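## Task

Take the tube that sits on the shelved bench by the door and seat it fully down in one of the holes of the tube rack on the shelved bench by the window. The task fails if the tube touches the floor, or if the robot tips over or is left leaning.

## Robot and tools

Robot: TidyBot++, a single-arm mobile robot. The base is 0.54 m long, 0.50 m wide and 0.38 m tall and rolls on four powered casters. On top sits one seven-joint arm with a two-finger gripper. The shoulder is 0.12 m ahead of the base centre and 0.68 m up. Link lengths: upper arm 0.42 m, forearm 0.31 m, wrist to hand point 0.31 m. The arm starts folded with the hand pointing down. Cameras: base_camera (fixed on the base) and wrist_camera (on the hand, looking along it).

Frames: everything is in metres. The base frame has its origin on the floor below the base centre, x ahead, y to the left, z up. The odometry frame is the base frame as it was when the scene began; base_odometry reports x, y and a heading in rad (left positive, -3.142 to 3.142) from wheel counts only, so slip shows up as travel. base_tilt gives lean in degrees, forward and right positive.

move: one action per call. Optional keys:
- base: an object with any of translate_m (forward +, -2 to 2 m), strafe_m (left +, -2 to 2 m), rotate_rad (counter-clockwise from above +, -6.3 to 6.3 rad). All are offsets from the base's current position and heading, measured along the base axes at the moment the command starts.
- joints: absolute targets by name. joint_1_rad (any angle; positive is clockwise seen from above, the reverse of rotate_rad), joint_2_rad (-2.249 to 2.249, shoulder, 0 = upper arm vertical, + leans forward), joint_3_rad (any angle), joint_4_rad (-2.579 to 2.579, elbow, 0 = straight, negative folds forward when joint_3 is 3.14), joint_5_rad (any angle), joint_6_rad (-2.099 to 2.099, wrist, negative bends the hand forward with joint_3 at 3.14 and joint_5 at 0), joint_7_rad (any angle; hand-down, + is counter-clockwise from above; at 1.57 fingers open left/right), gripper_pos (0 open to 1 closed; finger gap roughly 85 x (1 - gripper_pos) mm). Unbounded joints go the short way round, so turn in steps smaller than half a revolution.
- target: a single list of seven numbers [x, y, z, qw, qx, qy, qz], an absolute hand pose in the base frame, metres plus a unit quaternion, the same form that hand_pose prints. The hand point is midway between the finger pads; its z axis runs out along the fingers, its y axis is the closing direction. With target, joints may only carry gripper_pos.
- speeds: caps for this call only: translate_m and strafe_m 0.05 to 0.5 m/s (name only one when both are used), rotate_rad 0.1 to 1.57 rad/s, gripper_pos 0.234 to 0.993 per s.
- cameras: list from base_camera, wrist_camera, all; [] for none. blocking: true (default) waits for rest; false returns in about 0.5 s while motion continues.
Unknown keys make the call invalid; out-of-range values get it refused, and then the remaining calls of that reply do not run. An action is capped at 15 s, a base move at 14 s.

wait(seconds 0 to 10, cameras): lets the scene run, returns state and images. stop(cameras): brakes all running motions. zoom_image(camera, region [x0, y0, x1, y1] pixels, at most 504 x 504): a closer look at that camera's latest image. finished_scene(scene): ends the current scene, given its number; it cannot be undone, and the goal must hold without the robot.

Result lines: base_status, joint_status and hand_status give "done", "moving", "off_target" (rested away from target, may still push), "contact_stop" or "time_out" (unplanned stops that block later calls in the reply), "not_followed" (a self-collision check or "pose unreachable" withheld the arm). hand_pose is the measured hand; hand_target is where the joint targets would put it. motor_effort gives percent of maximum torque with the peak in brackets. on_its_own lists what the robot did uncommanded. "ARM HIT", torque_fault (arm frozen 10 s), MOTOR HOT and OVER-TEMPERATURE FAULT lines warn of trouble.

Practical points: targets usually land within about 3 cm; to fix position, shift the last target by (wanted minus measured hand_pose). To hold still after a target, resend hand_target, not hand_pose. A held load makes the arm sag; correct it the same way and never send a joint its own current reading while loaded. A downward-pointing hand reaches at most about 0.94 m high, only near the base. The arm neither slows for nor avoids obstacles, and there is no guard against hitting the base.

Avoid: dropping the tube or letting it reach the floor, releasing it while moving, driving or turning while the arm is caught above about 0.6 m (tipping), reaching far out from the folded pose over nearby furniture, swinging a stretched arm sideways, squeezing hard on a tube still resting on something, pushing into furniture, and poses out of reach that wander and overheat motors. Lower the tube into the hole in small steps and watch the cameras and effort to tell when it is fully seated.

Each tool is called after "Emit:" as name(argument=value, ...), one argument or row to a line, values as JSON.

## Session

Emit:
move(
)

Scene clock: 0.00 s.
base_odometry: x=+0.000 y=+0.000 heading=+0.000
base_tilt: forward=+0.8 right=+0.0
base_status: not commanded
joint_positions: joint_1_rad=-0.037 joint_2_rad=-0.389 joint_3_rad=+3.138 joint_4_rad=-2.516 joint_5_rad=-0.046 joint_6_rad=-0.857 joint_7_rad=+1.600 gripper_pos=+0.000
joint_status: not commanded
motor_effort: joint_1_rad=+0 joint_2_rad=-1 joint_3_rad=+0 joint_4_rad=+13 joint_5_rad=-1 joint_6_rad=+2 joint_7_rad=-1
hand_pose: x=+0.2749 y=+0.0184 z=+0.5980 quat_wxyz=(-0.018, +0.996, +0.021, +0.079) (m; base frame)
hand_target: x=+0.2745 y=+0.0184 z=+0.5977 quat_wxyz=(-0.018, +0.997, +0.021, +0.078) (m; base frame)
hand_status: not commanded
pictures: base_camera, wrist_camera
camera_calibration:
wrist_camera: T_world_to_cam=[[0.03872, -0.999249, 0.00121434, -0.00233747], [-0.984734, -0.0383638, -0.169788, 0.433531], [0.169707, 0.00537839, -0.98548, 0.678651], [0, 0, 0, 1]] pos_world=[0.31183, 0.0106461, 0.742408]

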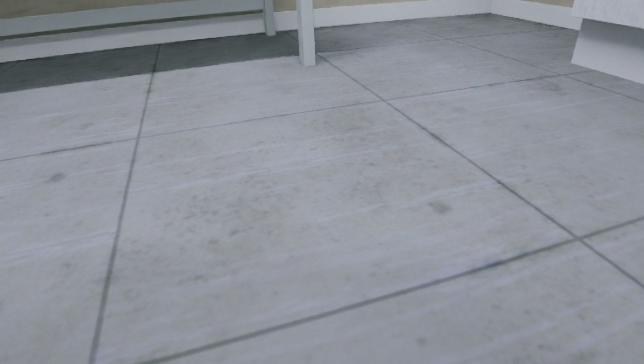

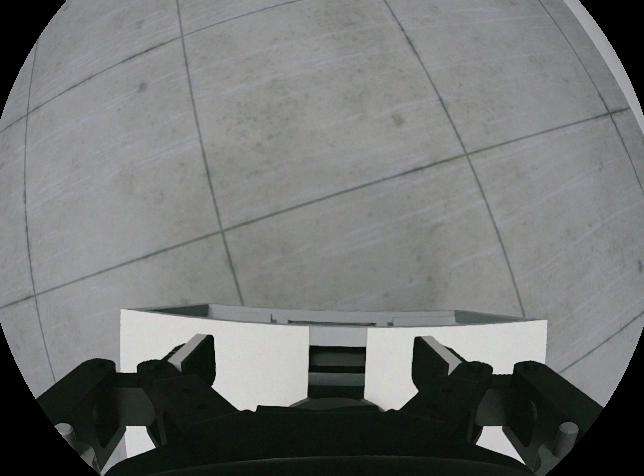

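Emit:
move(
  joints={"joint_1_rad": 0.014, "joint_2_rad": -0.38, "joint_3_rad": 3.14, "joint_4_rad": -2.2, "joint_5_rad": 0.05, "joint_6_rad": 0.0, "joint_7_rad": 1.494},
  cameras=["wrist_camera"],
)

Scene clock: 2.87 s.
move: done
base_odometry: x=+0.000 y=+0.000 heading=+0.000
base_tilt: forward=+0.7 right=+0.0
base_status: not commanded
joint_positions: joint_1_rad=-0.001 joint_2_rad=-0.389 joint_3_rad=+3.138 joint_4_rad=-2.229 joint_5_rad=-0.012 joint_6_rad=-0.042 joint_7_rad=+1.569 gripper_pos=+0.000
joint_status: all done
motor_effort: joint_1_rad=+0(1) joint_2_rad=-6(6) joint_3_rad=+0(2) joint_4_rad=+19(20) joint_5_rad=-1(1) joint_6_rad=+8(9) joint_7_rad=-1(2)
hand_pose: x=+0.5587 y=+0.0040 z=+0.8921 quat_wxyz=(-0.005, +0.808, -0.003, +0.589) (m; base frame)
hand_target: x=+0.5692 y=-0.0041 z=+0.9182 quat_wxyz=(-0.004, +0.789, -0.015, +0.614) (m; base frame)
hand_status: not commanded
pictures: wrist_camera
camera_calibration:
wrist_camera: T_world_to_cam=[[-0.0325451, -0.999467, -0.00252059, 0.015017], [-0.294926, 0.0120131, -0.955445, 1.07761], [0.954966, -0.0303517, -0.295159, -0.133989], [0, 0, 0, 1]] pos_world=[0.446258, -0.00200321, 0.990086]

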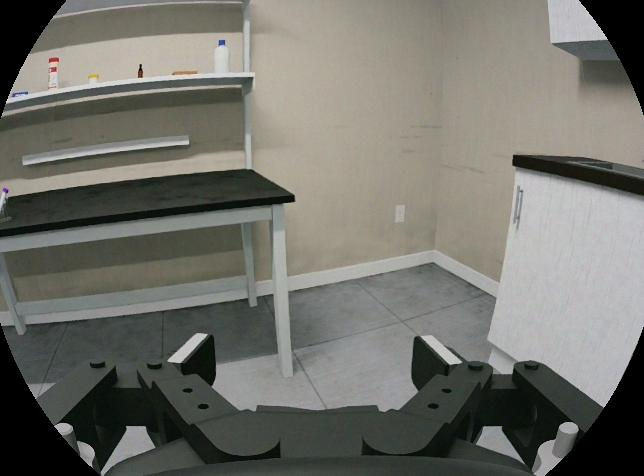

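Emit:
zoom_image(
  camera="wrist_camera",
  region=[0, 150, 300, 400],
)

Scaled by 1.680.

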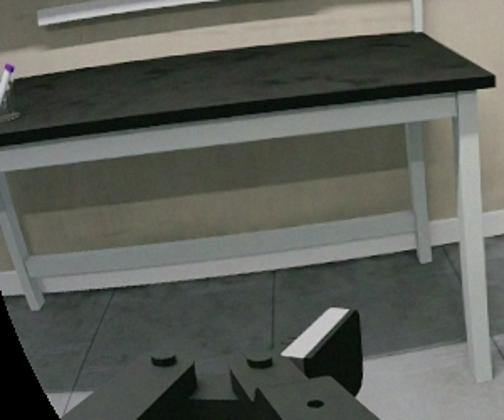

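Emit:
move(
  base={"rotate_rad": 0.6},
  cameras=["wrist_camera", "base_camera"],
)

Scene clock: 7.23 s.
move: done
base_odometry: x=+0.000 y=+0.000 heading=+0.600
base_tilt: forward=+0.7 right=+0.1
base_status: done
joint_positions: joint_1_rad=+0.004 joint_2_rad=-0.389 joint_3_rad=+3.137 joint_4_rad=-2.229 joint_5_rad=-0.012 joint_6_rad=-0.038 joint_7_rad=+1.569 gripper_pos=+0.000
joint_status: not commanded
motor_effort: joint_1_rad=+0(1) joint_2_rad=-6(7) joint_3_rad=+0(2) joint_4_rad=+19(20) joint_5_rad=-1(1) joint_6_rad=+9(9) joint_7_rad=-2(2)
hand_pose: x=+0.5590 y=+0.0022 z=+0.8932 quat_wxyz=(-0.004, +0.807, -0.005, +0.590) (m; base frame)
hand_target: x=+0.5692 y=-0.0041 z=+0.9182 quat_wxyz=(-0.004, +0.789, -0.015, +0.614) (m; base frame)
hand_status: not commanded
pictures: base_camera, wrist_camera
camera_calibration:
wrist_camera: T_world_to_cam=[[-0.0367222, -0.999324, -0.00179492, 0.0149217], [-0.291207, 0.0124192, -0.956579, 1.07775], [0.955955, -0.034605, -0.291466, -0.1379], [0, 0, 0, 1]] pos_world=[0.446223, -0.00324524, 0.990789]

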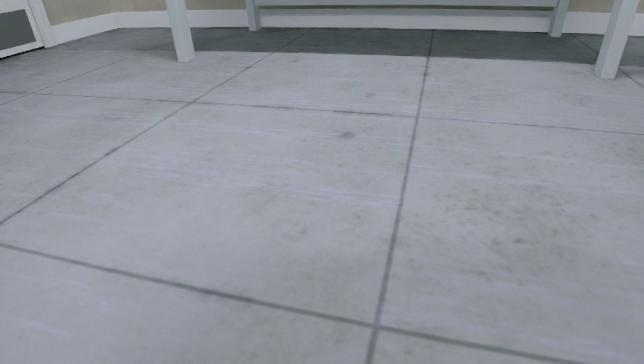

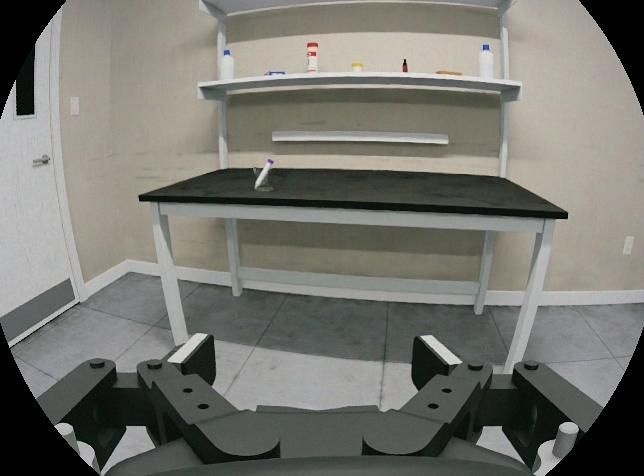

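Emit:
zoom_image(
  camera="wrist_camera",
  region=[225, 140, 305, 205],
)

Emit:
zoom_image(
  camera="wrist_camera",
  region=[130, 150, 580, 390],
)

Scaled by 6.300.

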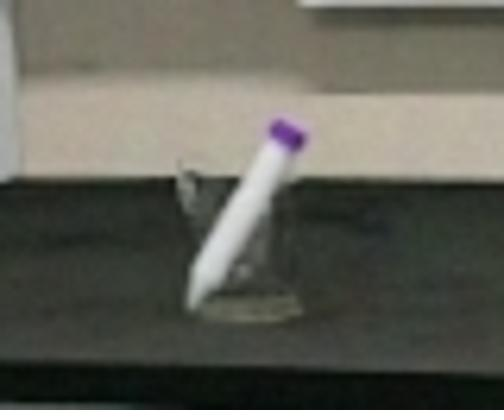

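Scaled by 1.120.

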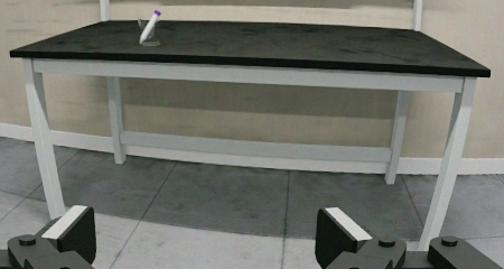

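Emit:
move(
  base={"translate_m": 0.846, "strafe_m": 0.337, "rotate_rad": -0.2},
  joints={"joint_2_rad": 0.018, "joint_4_rad": -0.77, "joint_6_rad": -1.641},
  cameras=["wrist_camera", "base_camera"],
)

Emit:
zoom_image(
  camera="wrist_camera",
  region=[240, 130, 400, 280],
)

Scene clock: 24.07 s.
move: done
base_odometry: x=+0.508 y=+0.756 heading=+0.399
base_tilt: forward=+0.8 right=+0.1
base_status: done
joint_positions: joint_1_rad=+0.009 joint_2_rad=+0.003 joint_3_rad=+3.142 joint_4_rad=-0.805 joint_5_rad=-0.009 joint_6_rad=-1.595 joint_7_rad=+1.569 gripper_pos=+0.000
joint_status: all done
motor_effort: joint_1_rad=+0(1) joint_2_rad=-13(17) joint_3_rad=+0(2) joint_4_rad=+13(20) joint_5_rad=-1(1) joint_6_rad=+6(10) joint_7_rad=-2(2)
hand_pose: x=+0.5571 y=-0.0001 z=+1.0897 quat_wxyz=(-0.003, +0.933, -0.004, +0.361) (m; base frame)
hand_target: x=+0.5525 y=-0.0196 z=+1.0889 quat_wxyz=(+0.012, +0.936, -0.052, +0.349) (m; base frame)
hand_status: not commanded
pictures: base_camera, wrist_camera
camera_calibration:
wrist_camera: T_world_to_cam=[[-0.0294412, -0.999424, 0.0168922, -0.0115452], [-0.731109, 0.0100068, -0.682187, 1.21125], [0.681625, -0.0324344, -0.730982, 0.552943], [0, 0, 0, 1]] pos_world=[0.508315, -0.00572489, 1.23069]

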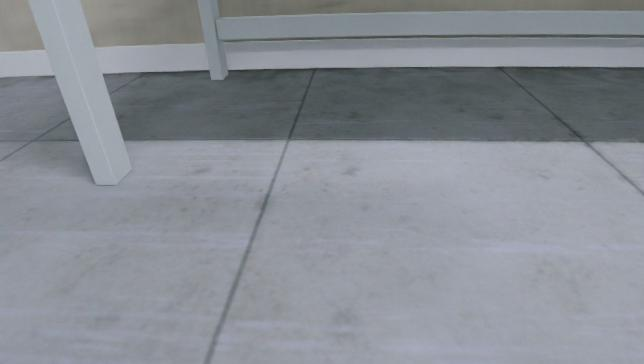

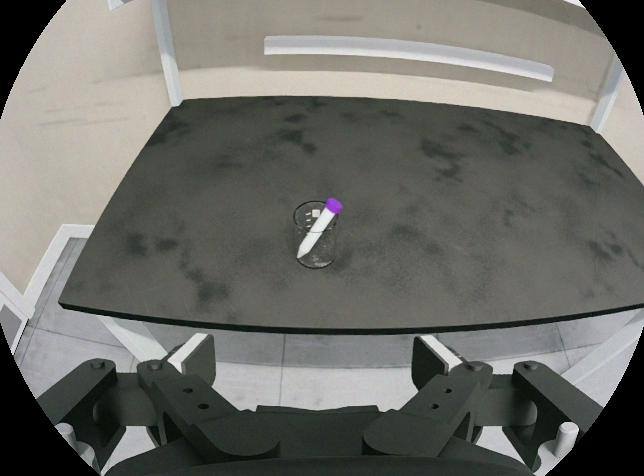

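Scaled by 3.150.

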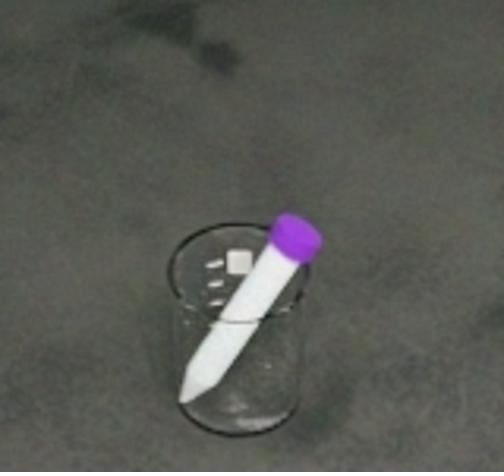

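Emit:
move(
  cameras=["wrist_camera", "base_camera"],
)

Emit:
zoom_image(
  camera="wrist_camera",
  region=[240, 150, 400, 290],
)

Scene clock: 27.03 s.
base_odometry: x=+0.508 y=+0.756 heading=+0.399
base_tilt: forward=+0.7 right=+0.0
base_status: done
joint_positions: joint_1_rad=+0.009 joint_2_rad=+0.003 joint_3_rad=+3.142 joint_4_rad=-0.805 joint_5_rad=-0.009 joint_6_rad=-1.597 joint_7_rad=+1.569 gripper_pos=+0.000
joint_status: all done
motor_effort: joint_1_rad=+0(1) joint_2_rad=-14(17) joint_3_rad=+0(2) joint_4_rad=+14(20) joint_5_rad=-1(1) joint_6_rad=+6(10) joint_7_rad=-1(2)
hand_pose: x=+0.5566 y=-0.0001 z=+1.0894 quat_wxyz=(-0.003, +0.933, -0.004, +0.360) (m; base frame)
hand_target: x=+0.5525 y=-0.0196 z=+1.0889 quat_wxyz=(+0.012, +0.936, -0.052, +0.349) (m; base frame)
hand_status: not commanded
pictures: base_camera, wrist_camera
camera_calibration:
wrist_camera: T_world_to_cam=[[-0.0293969, -0.999424, 0.0169401, -0.0116255], [-0.732338, 0.0100002, -0.680868, 1.20993], [0.680306, -0.0324213, -0.73221, 0.555087], [0, 0, 0, 1]] pos_world=[0.50811, -0.00572176, 1.23044]

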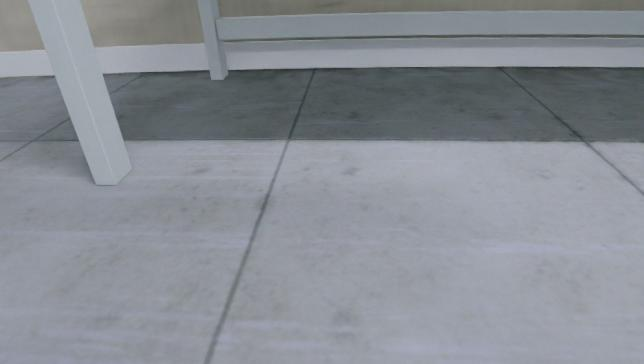

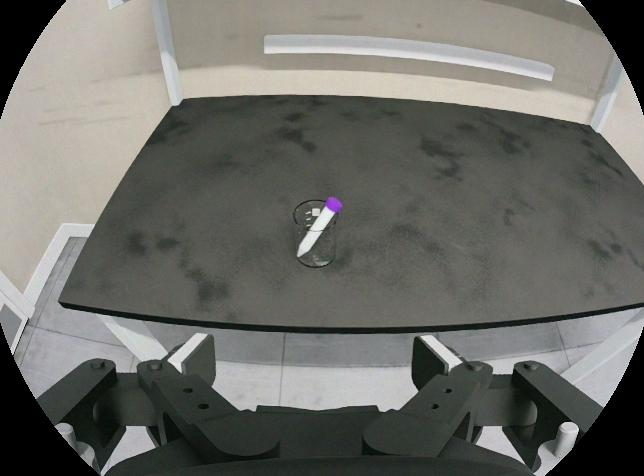

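Scaled by 3.150.

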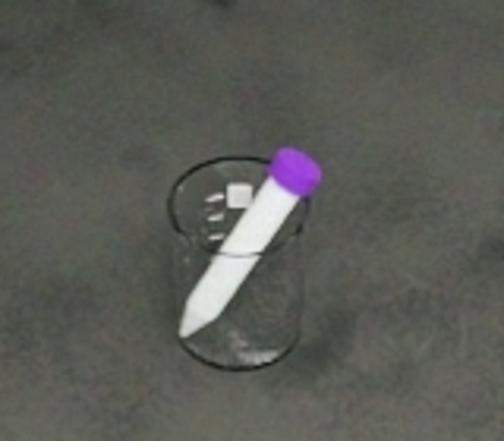

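Emit:
move(
  base={"translate_m": 0.15},
  cameras=["wrist_camera"],
)

Emit:
zoom_image(
  camera="wrist_camera",
  region=[240, 210, 400, 350],
)

Scene clock: 32.03 s.
move: done
base_odometry: x=+0.646 y=+0.814 heading=+0.399
base_tilt: forward=+0.7 right=+0.0
base_status: done
joint_positions: joint_1_rad=+0.009 joint_2_rad=+0.018 joint_3_rad=+3.142 joint_4_rad=-0.801 joint_5_rad=-0.009 joint_6_rad=-1.600 joint_7_rad=+1.569 gripper_pos=+0.000
joint_status: not commanded
motor_effort: joint_1_rad=+0(0) joint_2_rad=-14(18) joint_3_rad=+1(1) joint_4_rad=+13(15) joint_5_rad=+0(1) joint_6_rad=+6(7) joint_7_rad=-1(2)
hand_pose: x=+0.5622 y=-0.0003 z=+1.0836 quat_wxyz=(-0.003, +0.935, -0.004, +0.353) (m; base frame)
hand_target: x=+0.5525 y=-0.0196 z=+1.0889 quat_wxyz=(+0.012, +0.936, -0.052, +0.349) (m; base frame)
hand_status: not commanded
pictures: wrist_camera
camera_calibration:
wrist_camera: T_world_to_cam=[[-0.029417, -0.999413, 0.0175639, -0.0122113], [-0.742232, 0.0100712, -0.670068, 1.20396], [0.669497, -0.0327479, -0.742092, 0.56381], [0, 0, 0, 1]] pos_world=[0.515792, -0.00586587, 1.22535]

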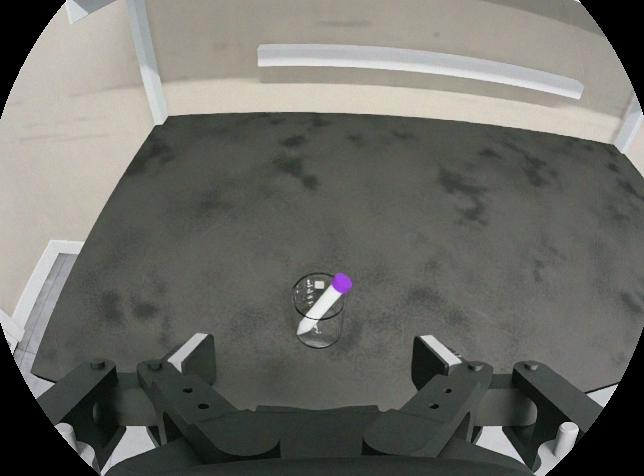

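Scaled by 3.150.

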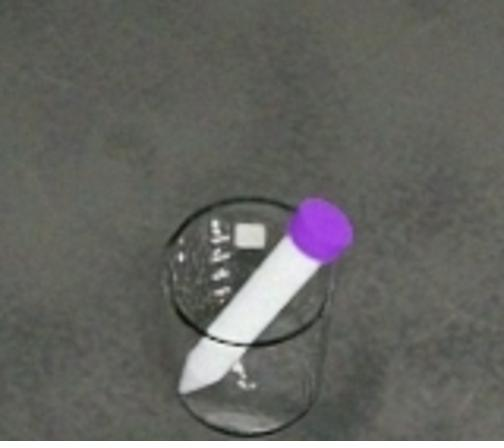

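Emit:
move(
  joints={"joint_6_rad": 0.501, "joint_7_rad": 0.962},
  base={"translate_m": -0.048, "strafe_m": -0.036},
  blocking=false,
  cameras=[],
)

Emit:
wait(
  seconds=0.4,
  cameras=[],
)

Emit:
move(
  joints={"joint_2_rad": 0.018, "joint_4_rad": -2.234, "joint_6_rad": 0.501, "joint_7_rad": 0.962},
  cameras=["wrist_camera"],
)

Emit:
zoom_image(
  camera="wrist_camera",
  region=[220, 200, 420, 360],
)

Scene clock: 51.63 s.
move: moving
base_odometry: x=+0.619 y=+0.766 heading=+0.400
base_tilt: forward=+0.7 right=+0.0
base_status: translate_m moving; strafe_m moving
joint_positions: joint_1_rad=+0.010 joint_2_rad=+0.018 joint_3_rad=+3.142 joint_4_rad=-0.799 joint_5_rad=-0.007 joint_6_rad=-1.183 joint_7_rad=+1.451 gripper_pos=+0.000
joint_status: joint_6_rad moving; joint_7_rad moving
motor_effort: joint_1_rad=+0(1) joint_2_rad=-13(18) joint_3_rad=-1(1) joint_4_rad=+14(15) joint_5_rad=-1(2) joint_6_rad=+8(9) joint_7_rad=-1(2)
hand_pose: x=+0.6388 y=-0.0020 z=+1.1883 quat_wxyz=(-0.033, +0.840, -0.054, +0.540) (m; base frame)
hand_target: x=+0.6441 y=-0.0191 z=+1.2255 quat_wxyz=(-0.033, +0.806, -0.094, +0.583) (m; base frame)
hand_status: not commanded
pictures: none
No camera images: "cameras" was empty.

Scene clock: 52.03 s.
earlier move: moving
base_odometry: x=+0.616 y=+0.762 heading=+0.400
base_tilt: forward=+0.7 right=+0.1
base_status: translate_m moving; strafe_m moving
joint_positions: joint_1_rad=+0.010 joint_2_rad=+0.018 joint_3_rad=+3.142 joint_4_rad=-0.799 joint_5_rad=-0.006 joint_6_rad=-0.716 joint_7_rad=+1.332 gripper_pos=+0.000
joint_status: joint_6_rad moving; joint_7_rad moving
motor_effort: joint_1_rad=+0(1) joint_2_rad=-16(18) joint_3_rad=+1(1) joint_4_rad=+16(16) joint_5_rad=+0(2) joint_6_rad=+8(9) joint_7_rad=-1(2)
hand_pose: x=+0.6665 y=-0.0033 z=+1.3298 quat_wxyz=(-0.085, +0.688, -0.086, +0.716) (m; base frame)
hand_target: x=+0.6562 y=-0.0144 z=+1.3753 quat_wxyz=(-0.096, +0.637, -0.108, +0.757) (m; base frame)
hand_status: not commanded
wait: 0.40 s; no rest
pictures: none
No camera images: "cameras" was empty.

Scene clock: 54.73 s.
move: done
base_odometry: x=+0.616 y=+0.762 heading=+0.400
base_tilt: forward=+0.7 right=+0.1
base_status: done
joint_positions: joint_1_rad=+0.010 joint_2_rad=+0.021 joint_3_rad=+3.142 joint_4_rad=-2.206 joint_5_rad=-0.006 joint_6_rad=+0.463 joint_7_rad=+1.037 gripper_pos=+0.000
joint_status: all done
motor_effort: joint_1_rad=+0(0) joint_2_rad=-17(23) joint_3_rad=+0(1) joint_4_rad=+16(21) joint_5_rad=+0(1) joint_6_rad=+9(10) joint_7_rad=-2(3)
hand_pose: x=+0.6824 y=-0.0056 z=+0.8507 quat_wxyz=(-0.165, +0.743, -0.210, +0.614) (m; base frame)
hand_target: x=+0.6769 y=+0.0019 z=+0.8486 quat_wxyz=(-0.184, +0.738, -0.211, +0.614) (m; base frame)
hand_status: not commanded
pictures: wrist_camera
camera_calibration:
wrist_camera: T_world_to_cam=[[-0.144775, -0.855391, -0.497339, 0.507694], [-0.146179, 0.515609, -0.844262, 0.881475], [0.978607, -0.0495273, -0.199688, -0.362061], [0, 0, 0, 1]] pos_world=[0.55667, -0.0381519, 0.924393]

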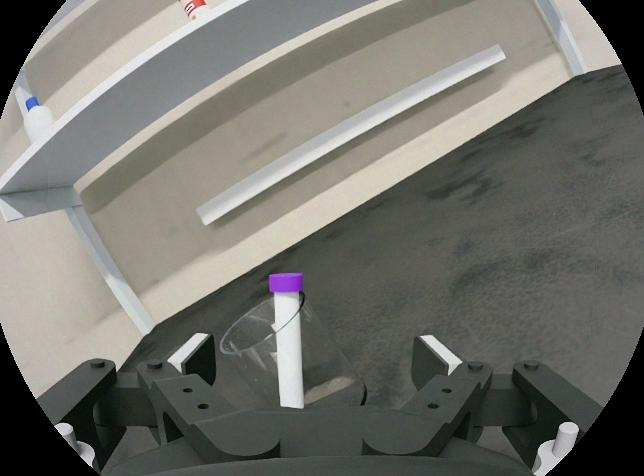

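Scaled by 2.520.

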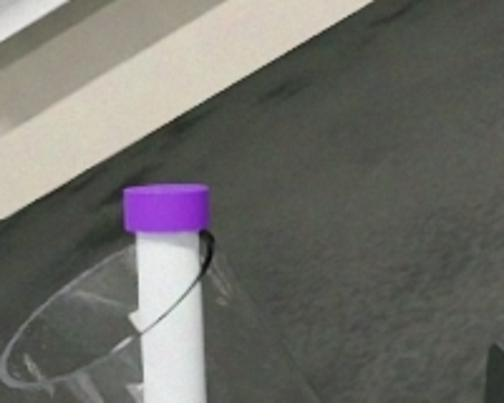

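Emit:
zoom_image(
  camera="wrist_camera",
  region=[240, 260, 340, 340],
)

Emit:
zoom_image(
  camera="wrist_camera",
  region=[240, 340, 340, 420],
)

Emit:
zoom_image(
  camera="wrist_camera",
  region=[380, 310, 500, 406],
)

Scaled by 5.040.

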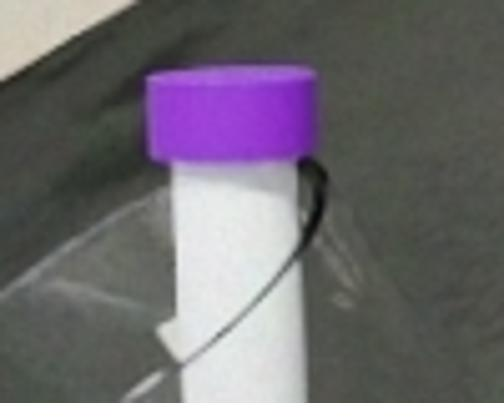

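Scaled by 5.040.

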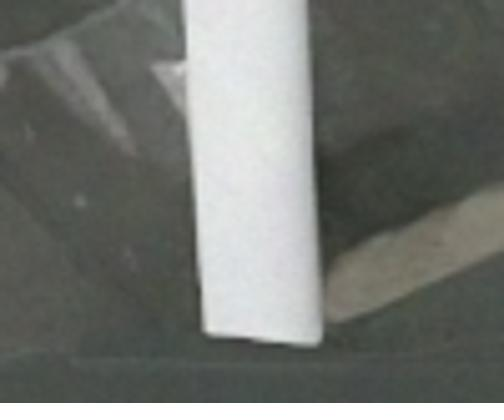

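Scaled by 4.200.

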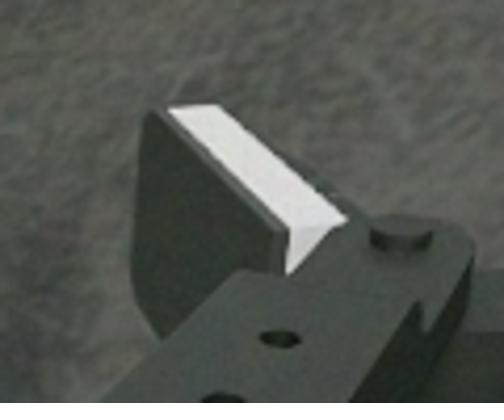

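Emit:
move(
  joints={"joint_4_rad": -2.147, "joint_6_rad": 0.394},
  base={"translate_m": 0.055, "strafe_m": 0.0025},
  cameras=["wrist_camera"],
)

Emit:
zoom_image(
  camera="wrist_camera",
  region=[230, 270, 350, 366],
)

Scene clock: 70.73 s.
move: done
base_odometry: x=+0.666 y=+0.786 heading=+0.399
base_tilt: forward=+0.8 right=+0.0
base_status: done
joint_positions: joint_1_rad=+0.010 joint_2_rad=+0.021 joint_3_rad=+3.142 joint_4_rad=-2.169 joint_5_rad=-0.006 joint_6_rad=+0.426 joint_7_rad=+1.037 gripper_pos=+0.000
joint_status: all done
motor_effort: joint_1_rad=+0(1) joint_2_rad=-17(20) joint_3_rad=-1(1) joint_4_rad=+16(18) joint_5_rad=-1(1) joint_6_rad=+9(9) joint_7_rad=-1(2)
hand_pose: x=+0.6894 y=-0.0056 z=+0.8603 quat_wxyz=(-0.165, +0.743, -0.210, +0.614) (m; base frame)
hand_target: x=+0.6921 y=+0.0002 z=+0.8645 quat_wxyz=(-0.179, +0.744, -0.214, +0.607) (m; base frame)
hand_status: not commanded
pictures: wrist_camera
camera_calibration:
wrist_camera: T_world_to_cam=[[-0.144438, -0.855289, -0.497613, 0.513478], [-0.145929, 0.515799, -0.844189, 0.89037], [0.978694, -0.049317, -0.199313, -0.367453], [0, 0, 0, 1]] pos_world=[0.563721, -0.0382023, 0.933916]

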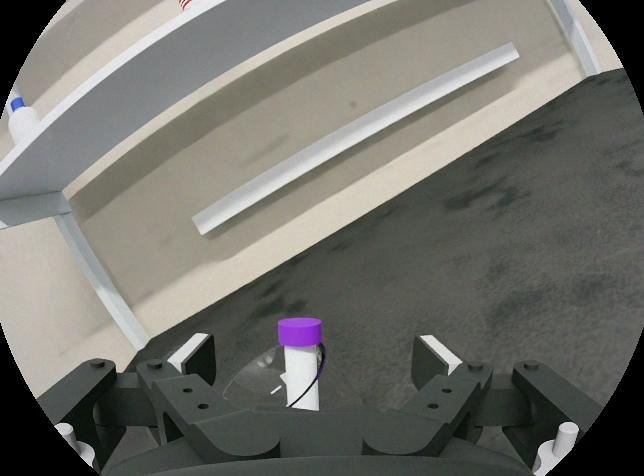

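Scaled by 4.200.

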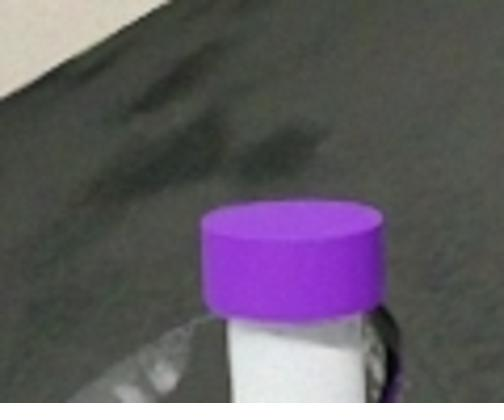

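Emit:
move(
  base={"translate_m": 0.053, "strafe_m": 0.0035},
  speeds={"translate_m": 0.15},
  cameras=["wrist_camera"],
)

Emit:
zoom_image(
  camera="wrist_camera",
  region=[254, 320, 374, 416],
)

Scene clock: 78.23 s.
move: done
base_odometry: x=+0.714 y=+0.810 heading=+0.399
base_tilt: forward=+0.7 right=+0.0
base_status: done
joint_positions: joint_1_rad=+0.010 joint_2_rad=+0.021 joint_3_rad=+3.142 joint_4_rad=-2.169 joint_5_rad=-0.006 joint_6_rad=+0.426 joint_7_rad=+1.037 gripper_pos=+0.000
joint_status: not commanded
motor_effort: joint_1_rad=+0(1) joint_2_rad=-17(20) joint_3_rad=+0(1) joint_4_rad=+17(18) joint_5_rad=+0(1) joint_6_rad=+9(9) joint_7_rad=-2(2)
hand_pose: x=+0.6895 y=-0.0056 z=+0.8603 quat_wxyz=(-0.165, +0.743, -0.211, +0.614) (m; base frame)
hand_target: x=+0.6921 y=+0.0002 z=+0.8645 quat_wxyz=(-0.179, +0.744, -0.214, +0.607) (m; base frame)
hand_status: not commanded
pictures: wrist_camera
camera_calibration:
wrist_camera: T_world_to_cam=[[-0.144502, -0.855226, -0.497703, 0.513578], [-0.145991, 0.515904, -0.844115, 0.89031], [0.978676, -0.0493159, -0.199404, -0.3674], [0, 0, 0, 1]] pos_world=[0.563755, -0.0382085, 0.933873]

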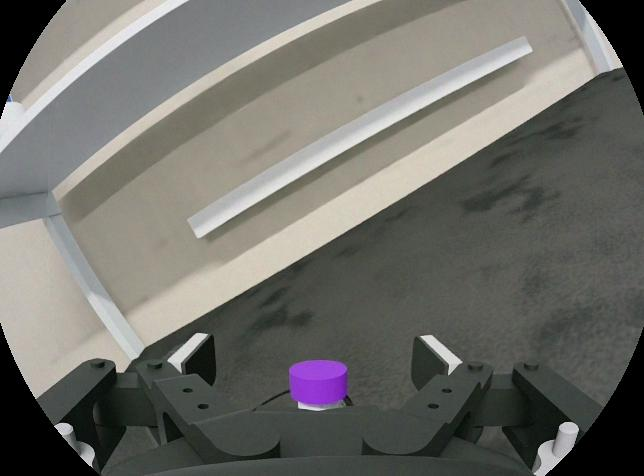

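Scaled by 4.200.

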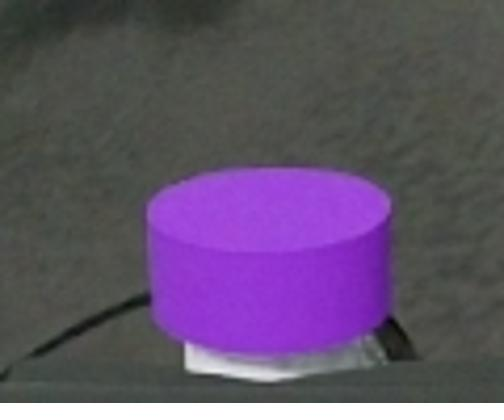

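Emit:
move(
  joints={"gripper_pos": 0.67},
  cameras=[],
)

Emit:
move(
  joints={"gripper_pos": 0.74},
  speeds={"gripper_pos": 0.234},
  cameras=["wrist_camera"],
)

Emit:
zoom_image(
  camera="wrist_camera",
  region=[234, 310, 394, 430],
)

Scene clock: 81.03 s.
move: done
base_odometry: x=+0.714 y=+0.810 heading=+0.399
base_tilt: forward=+0.7 right=+0.1
base_status: not commanded
joint_positions: joint_1_rad=+0.010 joint_2_rad=+0.021 joint_3_rad=+3.142 joint_4_rad=-2.169 joint_5_rad=-0.006 joint_6_rad=+0.426 joint_7_rad=+1.037 gripper_pos=+0.670
joint_status: all done
motor_effort: joint_1_rad=+0(0) joint_2_rad=-17(18) joint_3_rad=+0(1) joint_4_rad=+16(18) joint_5_rad=+0(1) joint_6_rad=+9(9) joint_7_rad=-2(2)
hand_pose: x=+0.6895 y=-0.0056 z=+0.8603 quat_wxyz=(-0.165, +0.743, -0.211, +0.614) (m; base frame)
hand_target: x=+0.6921 y=+0.0002 z=+0.8645 quat_wxyz=(-0.179, +0.744, -0.214, +0.607) (m; base frame)
hand_status: not commanded
pictures: none
No camera images: "cameras" was empty.

Scene clock: 81.63 s.
move: done
base_odometry: x=+0.714 y=+0.810 heading=+0.399
base_tilt: forward=+0.8 right=+0.0
base_status: not commanded
joint_positions: joint_1_rad=+0.010 joint_2_rad=+0.021 joint_3_rad=+3.142 joint_4_rad=-2.169 joint_5_rad=-0.006 joint_6_rad=+0.426 joint_7_rad=+1.037 gripper_pos=+0.738
joint_status: all done
motor_effort: joint_1_rad=+0(0) joint_2_rad=-18(18) joint_3_rad=+0(1) joint_4_rad=+16(17) joint_5_rad=+0(1) joint_6_rad=+9(9) joint_7_rad=-1(2)
hand_pose: x=+0.6895 y=-0.0056 z=+0.8603 quat_wxyz=(-0.165, +0.743, -0.211, +0.614) (m; base frame)
hand_target: x=+0.6921 y=+0.0002 z=+0.8645 quat_wxyz=(-0.179, +0.744, -0.214, +0.607) (m; base frame)
hand_status: not commanded
pictures: wrist_camera
camera_calibration:
wrist_camera: T_world_to_cam=[[-0.144511, -0.855194, -0.497755, 0.513629], [-0.145984, 0.515956, -0.844084, 0.89028], [0.978675, -0.0493154, -0.199406, -0.367398], [0, 0, 0, 1]] pos_world=[0.563755, -0.0382115, 0.933871]

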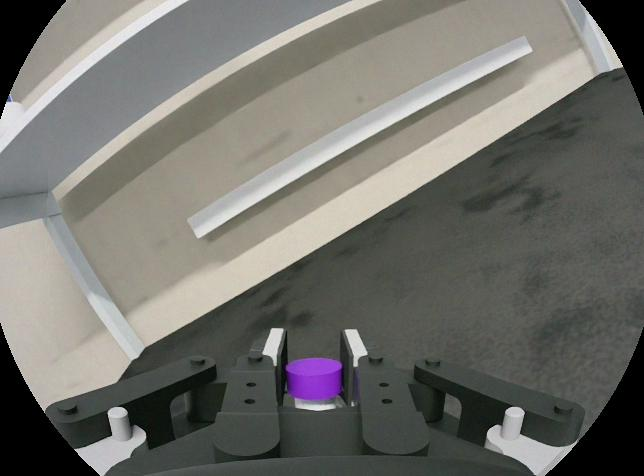

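Scaled by 3.150.

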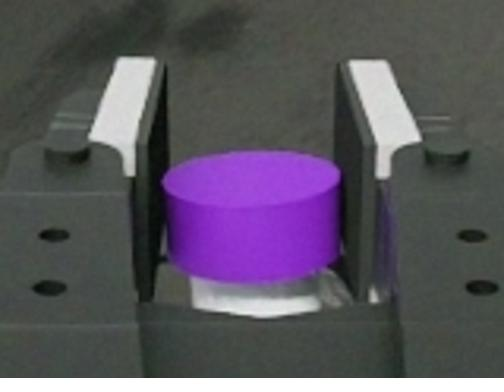

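Emit:
move(
  joints={"gripper_pos": 0.765},
  speeds={"gripper_pos": 0.234},
  cameras=["wrist_camera"],
)

Emit:
zoom_image(
  camera="wrist_camera",
  region=[234, 310, 394, 430],
)

Scene clock: 82.37 s.
move: done
base_odometry: x=+0.714 y=+0.810 heading=+0.399
base_tilt: forward=+0.7 right=+0.1
base_status: not commanded
joint_positions: joint_1_rad=+0.010 joint_2_rad=+0.021 joint_3_rad=+3.142 joint_4_rad=-2.169 joint_5_rad=-0.006 joint_6_rad=+0.426 joint_7_rad=+1.037 gripper_pos=+0.758
joint_status: all done
motor_effort: joint_1_rad=+0(0) joint_2_rad=-17(17) joint_3_rad=+1(1) joint_4_rad=+17(17) joint_5_rad=+0(1) joint_6_rad=+9(9) joint_7_rad=-1(2)
hand_pose: x=+0.6895 y=-0.0056 z=+0.8603 quat_wxyz=(-0.165, +0.743, -0.211, +0.614) (m; base frame)
hand_target: x=+0.6921 y=+0.0002 z=+0.8645 quat_wxyz=(-0.179, +0.744, -0.214, +0.607) (m; base frame)
hand_status: not commanded
pictures: wrist_camera
camera_calibration:
wrist_camera: T_world_to_cam=[[-0.144511, -0.855194, -0.497755, 0.513629], [-0.145984, 0.515956, -0.844084, 0.89028], [0.978675, -0.0493154, -0.199406, -0.367398], [0, 0, 0, 1]] pos_world=[0.563755, -0.0382115, 0.933871]

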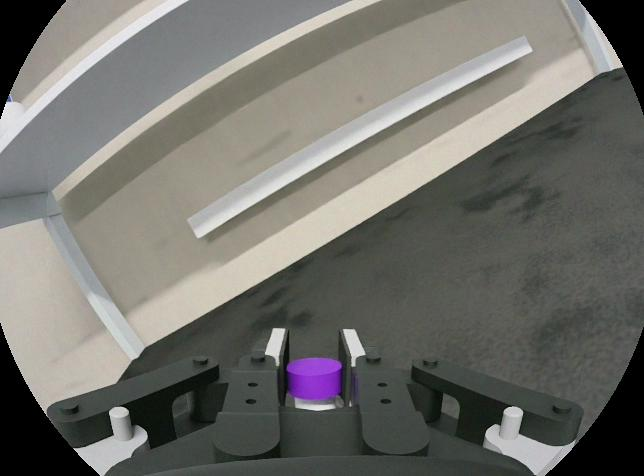

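Scaled by 3.150.

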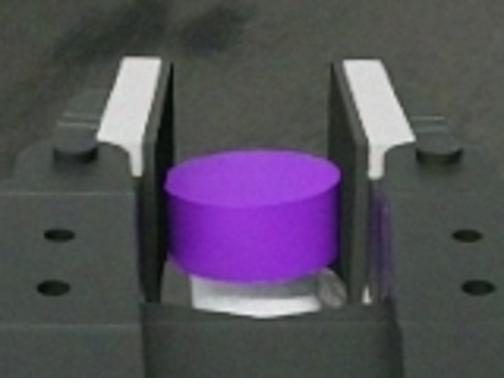

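Emit:
move(
  joints={"gripper_pos": 0.785},
  speeds={"gripper_pos": 0.234},
  cameras=["wrist_camera"],
)

Emit:
zoom_image(
  camera="wrist_camera",
  region=[234, 310, 394, 430],
)

Scene clock: 83.03 s.
move: done
base_odometry: x=+0.714 y=+0.810 heading=+0.399
base_tilt: forward=+0.7 right=+0.1
base_status: not commanded
joint_positions: joint_1_rad=+0.010 joint_2_rad=+0.021 joint_3_rad=+3.142 joint_4_rad=-2.169 joint_5_rad=-0.006 joint_6_rad=+0.426 joint_7_rad=+1.037 gripper_pos=+0.774
joint_status: all done
motor_effort: joint_1_rad=+0(1) joint_2_rad=-17(17) joint_3_rad=+0(1) joint_4_rad=+17(17) joint_5_rad=+0(1) joint_6_rad=+9(9) joint_7_rad=-1(2)
hand_pose: x=+0.6895 y=-0.0056 z=+0.8603 quat_wxyz=(-0.165, +0.743, -0.211, +0.614) (m; base frame)
hand_target: x=+0.6921 y=+0.0002 z=+0.8645 quat_wxyz=(-0.179, +0.744, -0.214, +0.607) (m; base frame)
hand_status: not commanded
pictures: wrist_camera
camera_calibration:
wrist_camera: T_world_to_cam=[[-0.144511, -0.855194, -0.497755, 0.513629], [-0.145984, 0.515956, -0.844084, 0.89028], [0.978675, -0.0493154, -0.199406, -0.367398], [0, 0, 0, 1]] pos_world=[0.563755, -0.0382115, 0.933871]

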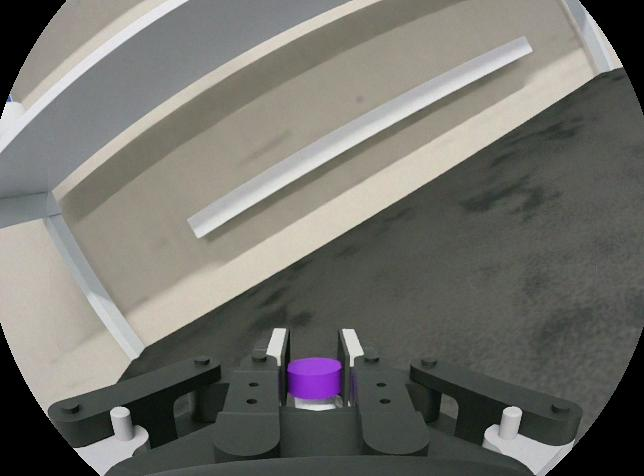

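Scaled by 3.150.

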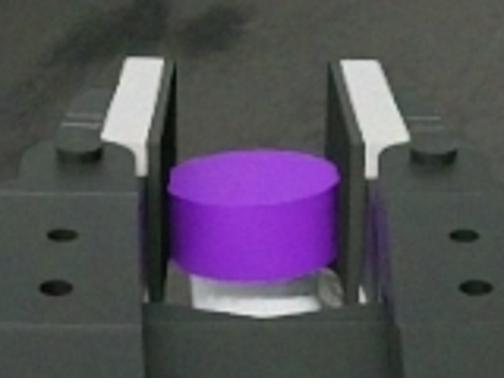

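Emit:
move(
  joints={"gripper_pos": 0.8},
  speeds={"gripper_pos": 0.234},
  cameras=["wrist_camera"],
)

Emit:
zoom_image(
  camera="wrist_camera",
  region=[234, 310, 394, 430],
)

Scene clock: 84.03 s.
move: done
base_odometry: x=+0.714 y=+0.810 heading=+0.399
base_tilt: forward=+0.7 right=+0.1
base_status: not commanded
joint_positions: joint_1_rad=+0.010 joint_2_rad=+0.021 joint_3_rad=+3.142 joint_4_rad=-2.169 joint_5_rad=-0.006 joint_6_rad=+0.426 joint_7_rad=+1.037 gripper_pos=+0.774
joint_status: all done
motor_effort: joint_1_rad=+0(1) joint_2_rad=-17(17) joint_3_rad=+0(1) joint_4_rad=+17(17) joint_5_rad=-1(1) joint_6_rad=+8(9) joint_7_rad=-1(2)
hand_pose: x=+0.6895 y=-0.0056 z=+0.8603 quat_wxyz=(-0.165, +0.743, -0.211, +0.614) (m; base frame)
hand_target: x=+0.6921 y=+0.0002 z=+0.8645 quat_wxyz=(-0.179, +0.744, -0.214, +0.607) (m; base frame)
hand_status: not commanded
pictures: wrist_camera
camera_calibration:
wrist_camera: T_world_to_cam=[[-0.144511, -0.855194, -0.497755, 0.513629], [-0.145984, 0.515956, -0.844084, 0.89028], [0.978675, -0.0493154, -0.199406, -0.367398], [0, 0, 0, 1]] pos_world=[0.563755, -0.0382115, 0.933871]

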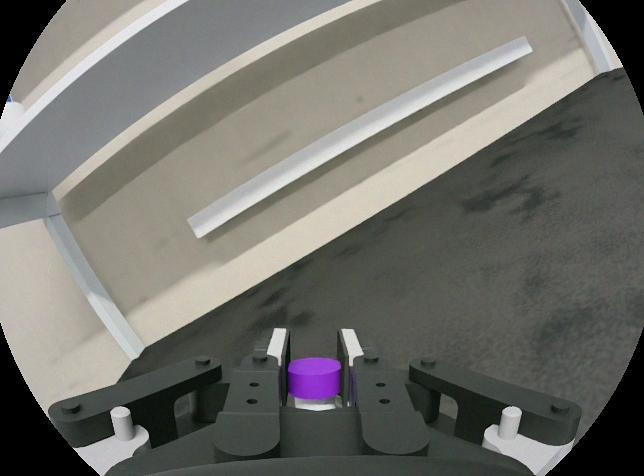

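Scaled by 3.150.

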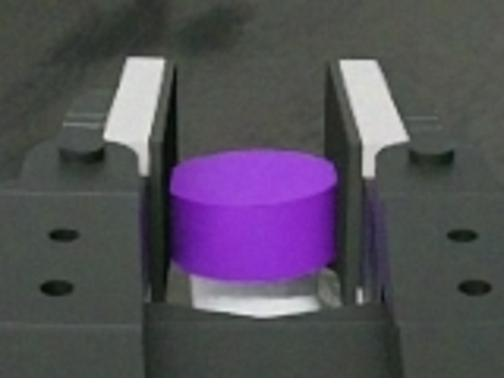

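Emit:
move(
  joints={"joint_4_rad": -1.729, "joint_6_rad": -0.024},
  base={"translate_m": -0.038, "strafe_m": -0.036},
  cameras=["wrist_camera"],
)

Emit:
zoom_image(
  camera="wrist_camera",
  region=[234, 310, 394, 430],
)

Scene clock: 90.87 s.
move: done
base_odometry: x=+0.693 y=+0.762 heading=+0.400
base_tilt: forward=+0.7 right=+0.1
base_status: done
joint_positions: joint_1_rad=+0.011 joint_2_rad=+0.021 joint_3_rad=+3.142 joint_4_rad=-1.767 joint_5_rad=-0.006 joint_6_rad=+0.026 joint_7_rad=+1.037 gripper_pos=+0.774
joint_status: all done
motor_effort: joint_1_rad=+0(2) joint_2_rad=-20(20) joint_3_rad=+0(2) joint_4_rad=+19(20) joint_5_rad=+0(1) joint_6_rad=+9(10) joint_7_rad=-1(2)
hand_pose: x=+0.7405 y=-0.0062 z=+0.9752 quat_wxyz=(-0.166, +0.742, -0.210, +0.614) (m; base frame)
hand_target: x=+0.7411 y=-0.0068 z=+0.9855 quat_wxyz=(-0.170, +0.743, -0.219, +0.610) (m; base frame)
hand_status: not commanded
pictures: wrist_camera
camera_calibration:
wrist_camera: T_world_to_cam=[[-0.142952, -0.854853, -0.49879, 0.577628], [-0.145508, 0.516643, -0.843746, 0.994353], [0.978975, -0.0480368, -0.198243, -0.39578], [0, 0, 0, 1]] pos_world=[0.614719, -0.0389507, 1.04864]

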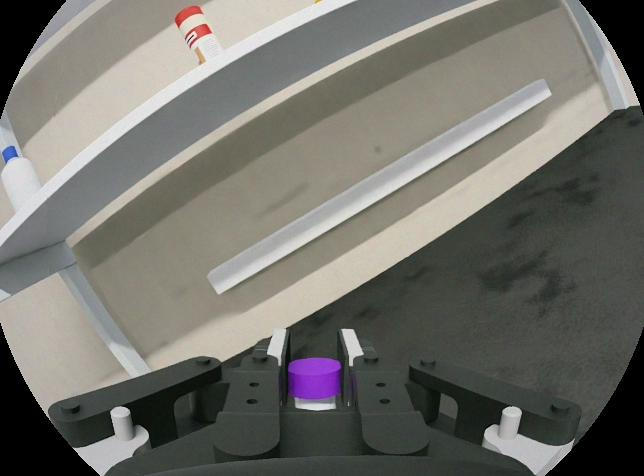

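Scaled by 3.150.

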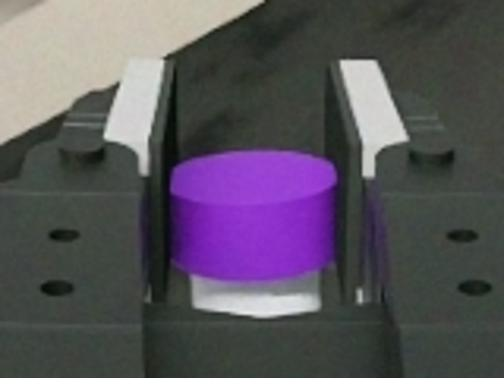

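Emit:
move(
  base={"translate_m": -0.85, "rotate_rad": 3.14},
  blocking=false,
  cameras=[],
)

Emit:
move(
  joints={"joint_2_rad": 0.0, "joint_4_rad": -0.78, "joint_6_rad": -1.31, "joint_7_rad": 1.648},
  cameras=["wrist_camera"],
)

Scene clock: 93.00 s.
move: moving
base_odometry: x=+0.629 y=+0.734 heading=+0.602
base_tilt: forward=+0.7 right=+0.0
base_status: translate_m moving; rotate_rad moving
joint_positions: joint_1_rad=+0.014 joint_2_rad=+0.021 joint_3_rad=+3.144 joint_4_rad=-1.766 joint_5_rad=-0.006 joint_6_rad=+0.023 joint_7_rad=+1.037 gripper_pos=+0.774
joint_status: not commanded
motor_effort: joint_1_rad=-2(2) joint_2_rad=-22(23) joint_3_rad=-2(2) joint_4_rad=+18(20) joint_5_rad=+0(1) joint_6_rad=+9(9) joint_7_rad=-2(2)
hand_pose: x=+0.7405 y=-0.0093 z=+0.9753 quat_wxyz=(-0.164, +0.742, -0.212, +0.614) (m; base frame)
hand_target: x=+0.7411 y=-0.0068 z=+0.9855 quat_wxyz=(-0.170, +0.743, -0.219, +0.610) (m; base frame)
hand_status: not commanded
pictures: none
No camera images: "cameras" was empty.

Scene clock: 96.43 s.
move: done
base_odometry: x=-0.090 y=+0.431 heading=-2.744
base_tilt: forward=+0.7 right=+0.0
base_status: done
joint_positions: joint_1_rad=+0.014 joint_2_rad=+0.021 joint_3_rad=+3.140 joint_4_rad=-0.816 joint_5_rad=-0.006 joint_6_rad=-1.263 joint_7_rad=+1.572 gripper_pos=+0.774
joint_status: all done
motor_effort: joint_1_rad=+0(2) joint_2_rad=-16(23) joint_3_rad=+0(2) joint_4_rad=+15(20) joint_5_rad=+0(1) joint_6_rad=+8(10) joint_7_rad=-2(2)
hand_pose: x=+0.6300 y=-0.0034 z=+1.1559 quat_wxyz=(+0.001, +0.867, -0.004, +0.498) (m; base frame)
hand_target: x=+0.6099 y=-0.0198 z=+1.1718 quat_wxyz=(+0.047, +0.864, +0.021, +0.500) (m; base frame)
hand_status: not commanded
pictures: wrist_camera
camera_calibration:
wrist_camera: T_world_to_cam=[[-0.0390959, -0.999148, 0.0132132, -0.00346744], [-0.494448, 0.00785301, -0.869172, 1.37676], [0.868328, -0.0405143, -0.494334, 0.160301], [0, 0, 0, 1]] pos_world=[0.541408, -0.00778172, 1.27593]

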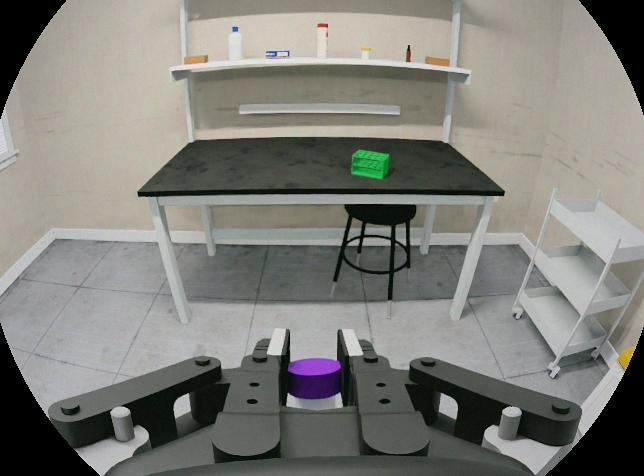

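Emit:
zoom_image(
  camera="wrist_camera",
  region=[330, 130, 410, 194],
)

Emit:
zoom_image(
  camera="wrist_camera",
  region=[300, 170, 500, 330],
)

Scaled by 6.300.

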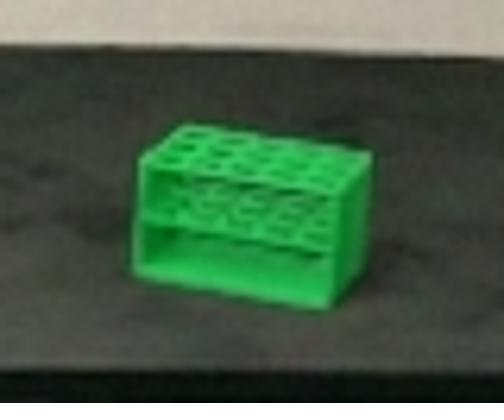

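Scaled by 2.520.

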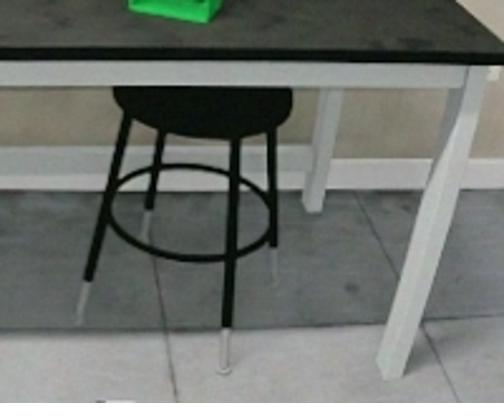

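Emit:
zoom_image(
  camera="wrist_camera",
  region=[280, 348, 350, 404],
)

Emit:
zoom_image(
  camera="wrist_camera",
  region=[260, 320, 370, 410],
)

Scaled by 7.200.

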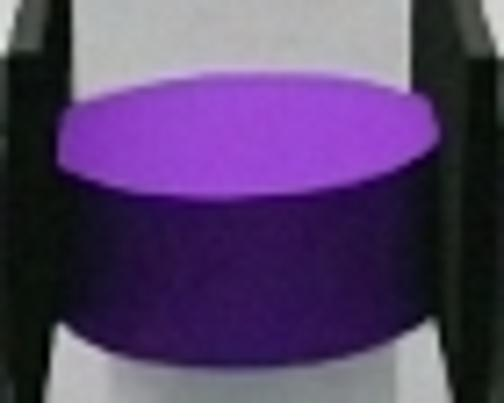

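Scaled by 4.582.

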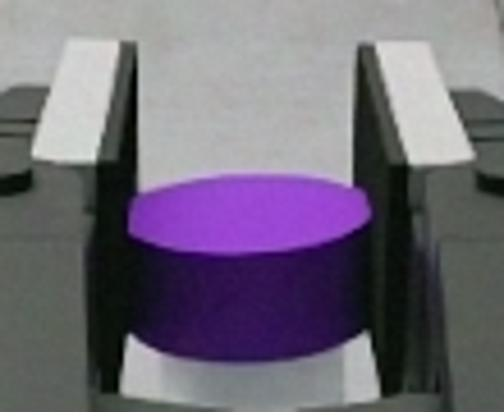

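Emit:
move(
  base={"translate_m": 1.06, "strafe_m": -0.255},
  joints={"joint_4_rad": -1.33, "joint_6_rad": -1.041},
  cameras=["wrist_camera"],
)

Emit:
zoom_image(
  camera="wrist_camera",
  region=[230, 150, 410, 290],
)

Scene clock: 118.60 s.
move: done
base_odometry: x=-1.166 y=+0.256 heading=-2.743
base_tilt: forward=+0.7 right=+0.0
base_status: done
joint_positions: joint_1_rad=+0.014 joint_2_rad=+0.009 joint_3_rad=+3.140 joint_4_rad=-1.302 joint_5_rad=-0.006 joint_6_rad=-1.077 joint_7_rad=+1.573 gripper_pos=+0.774
joint_status: all done
motor_effort: joint_1_rad=+0(1) joint_2_rad=-18(20) joint_3_rad=+0(1) joint_4_rad=+17(19) joint_5_rad=+0(2) joint_6_rad=+6(9) joint_7_rad=-1(2)
hand_pose: x=+0.6394 y=-0.0037 z=+0.9565 quat_wxyz=(+0.000, +0.930, -0.005, +0.368) (m; base frame)
hand_target: x=+0.6408 y=-0.0186 z=+0.9545 quat_wxyz=(+0.042, +0.926, +0.034, +0.374) (m; base frame)
hand_status: not commanded
pictures: wrist_camera
camera_calibration:
wrist_camera: T_world_to_cam=[[-0.0348053, -0.999189, 0.0202375, -0.0101644], [-0.720707, 0.0110658, -0.693151, 1.18444], [0.692365, -0.0387106, -0.720508, 0.382383], [0, 0, 0, 1]] pos_world=[0.588531, -0.00846059, 1.09671]

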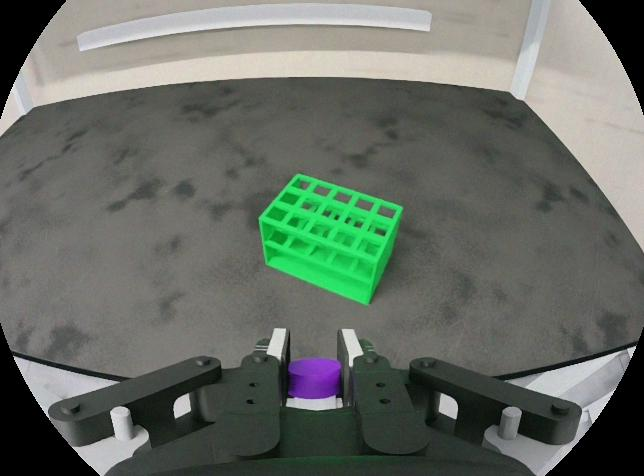

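Scaled by 2.800.

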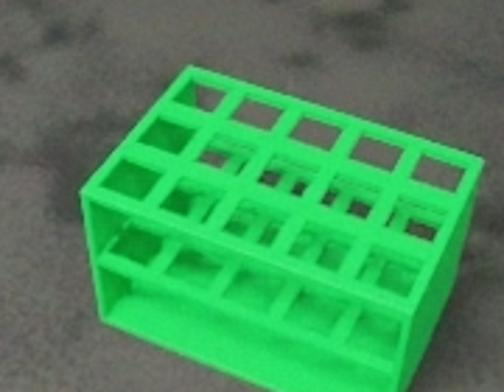

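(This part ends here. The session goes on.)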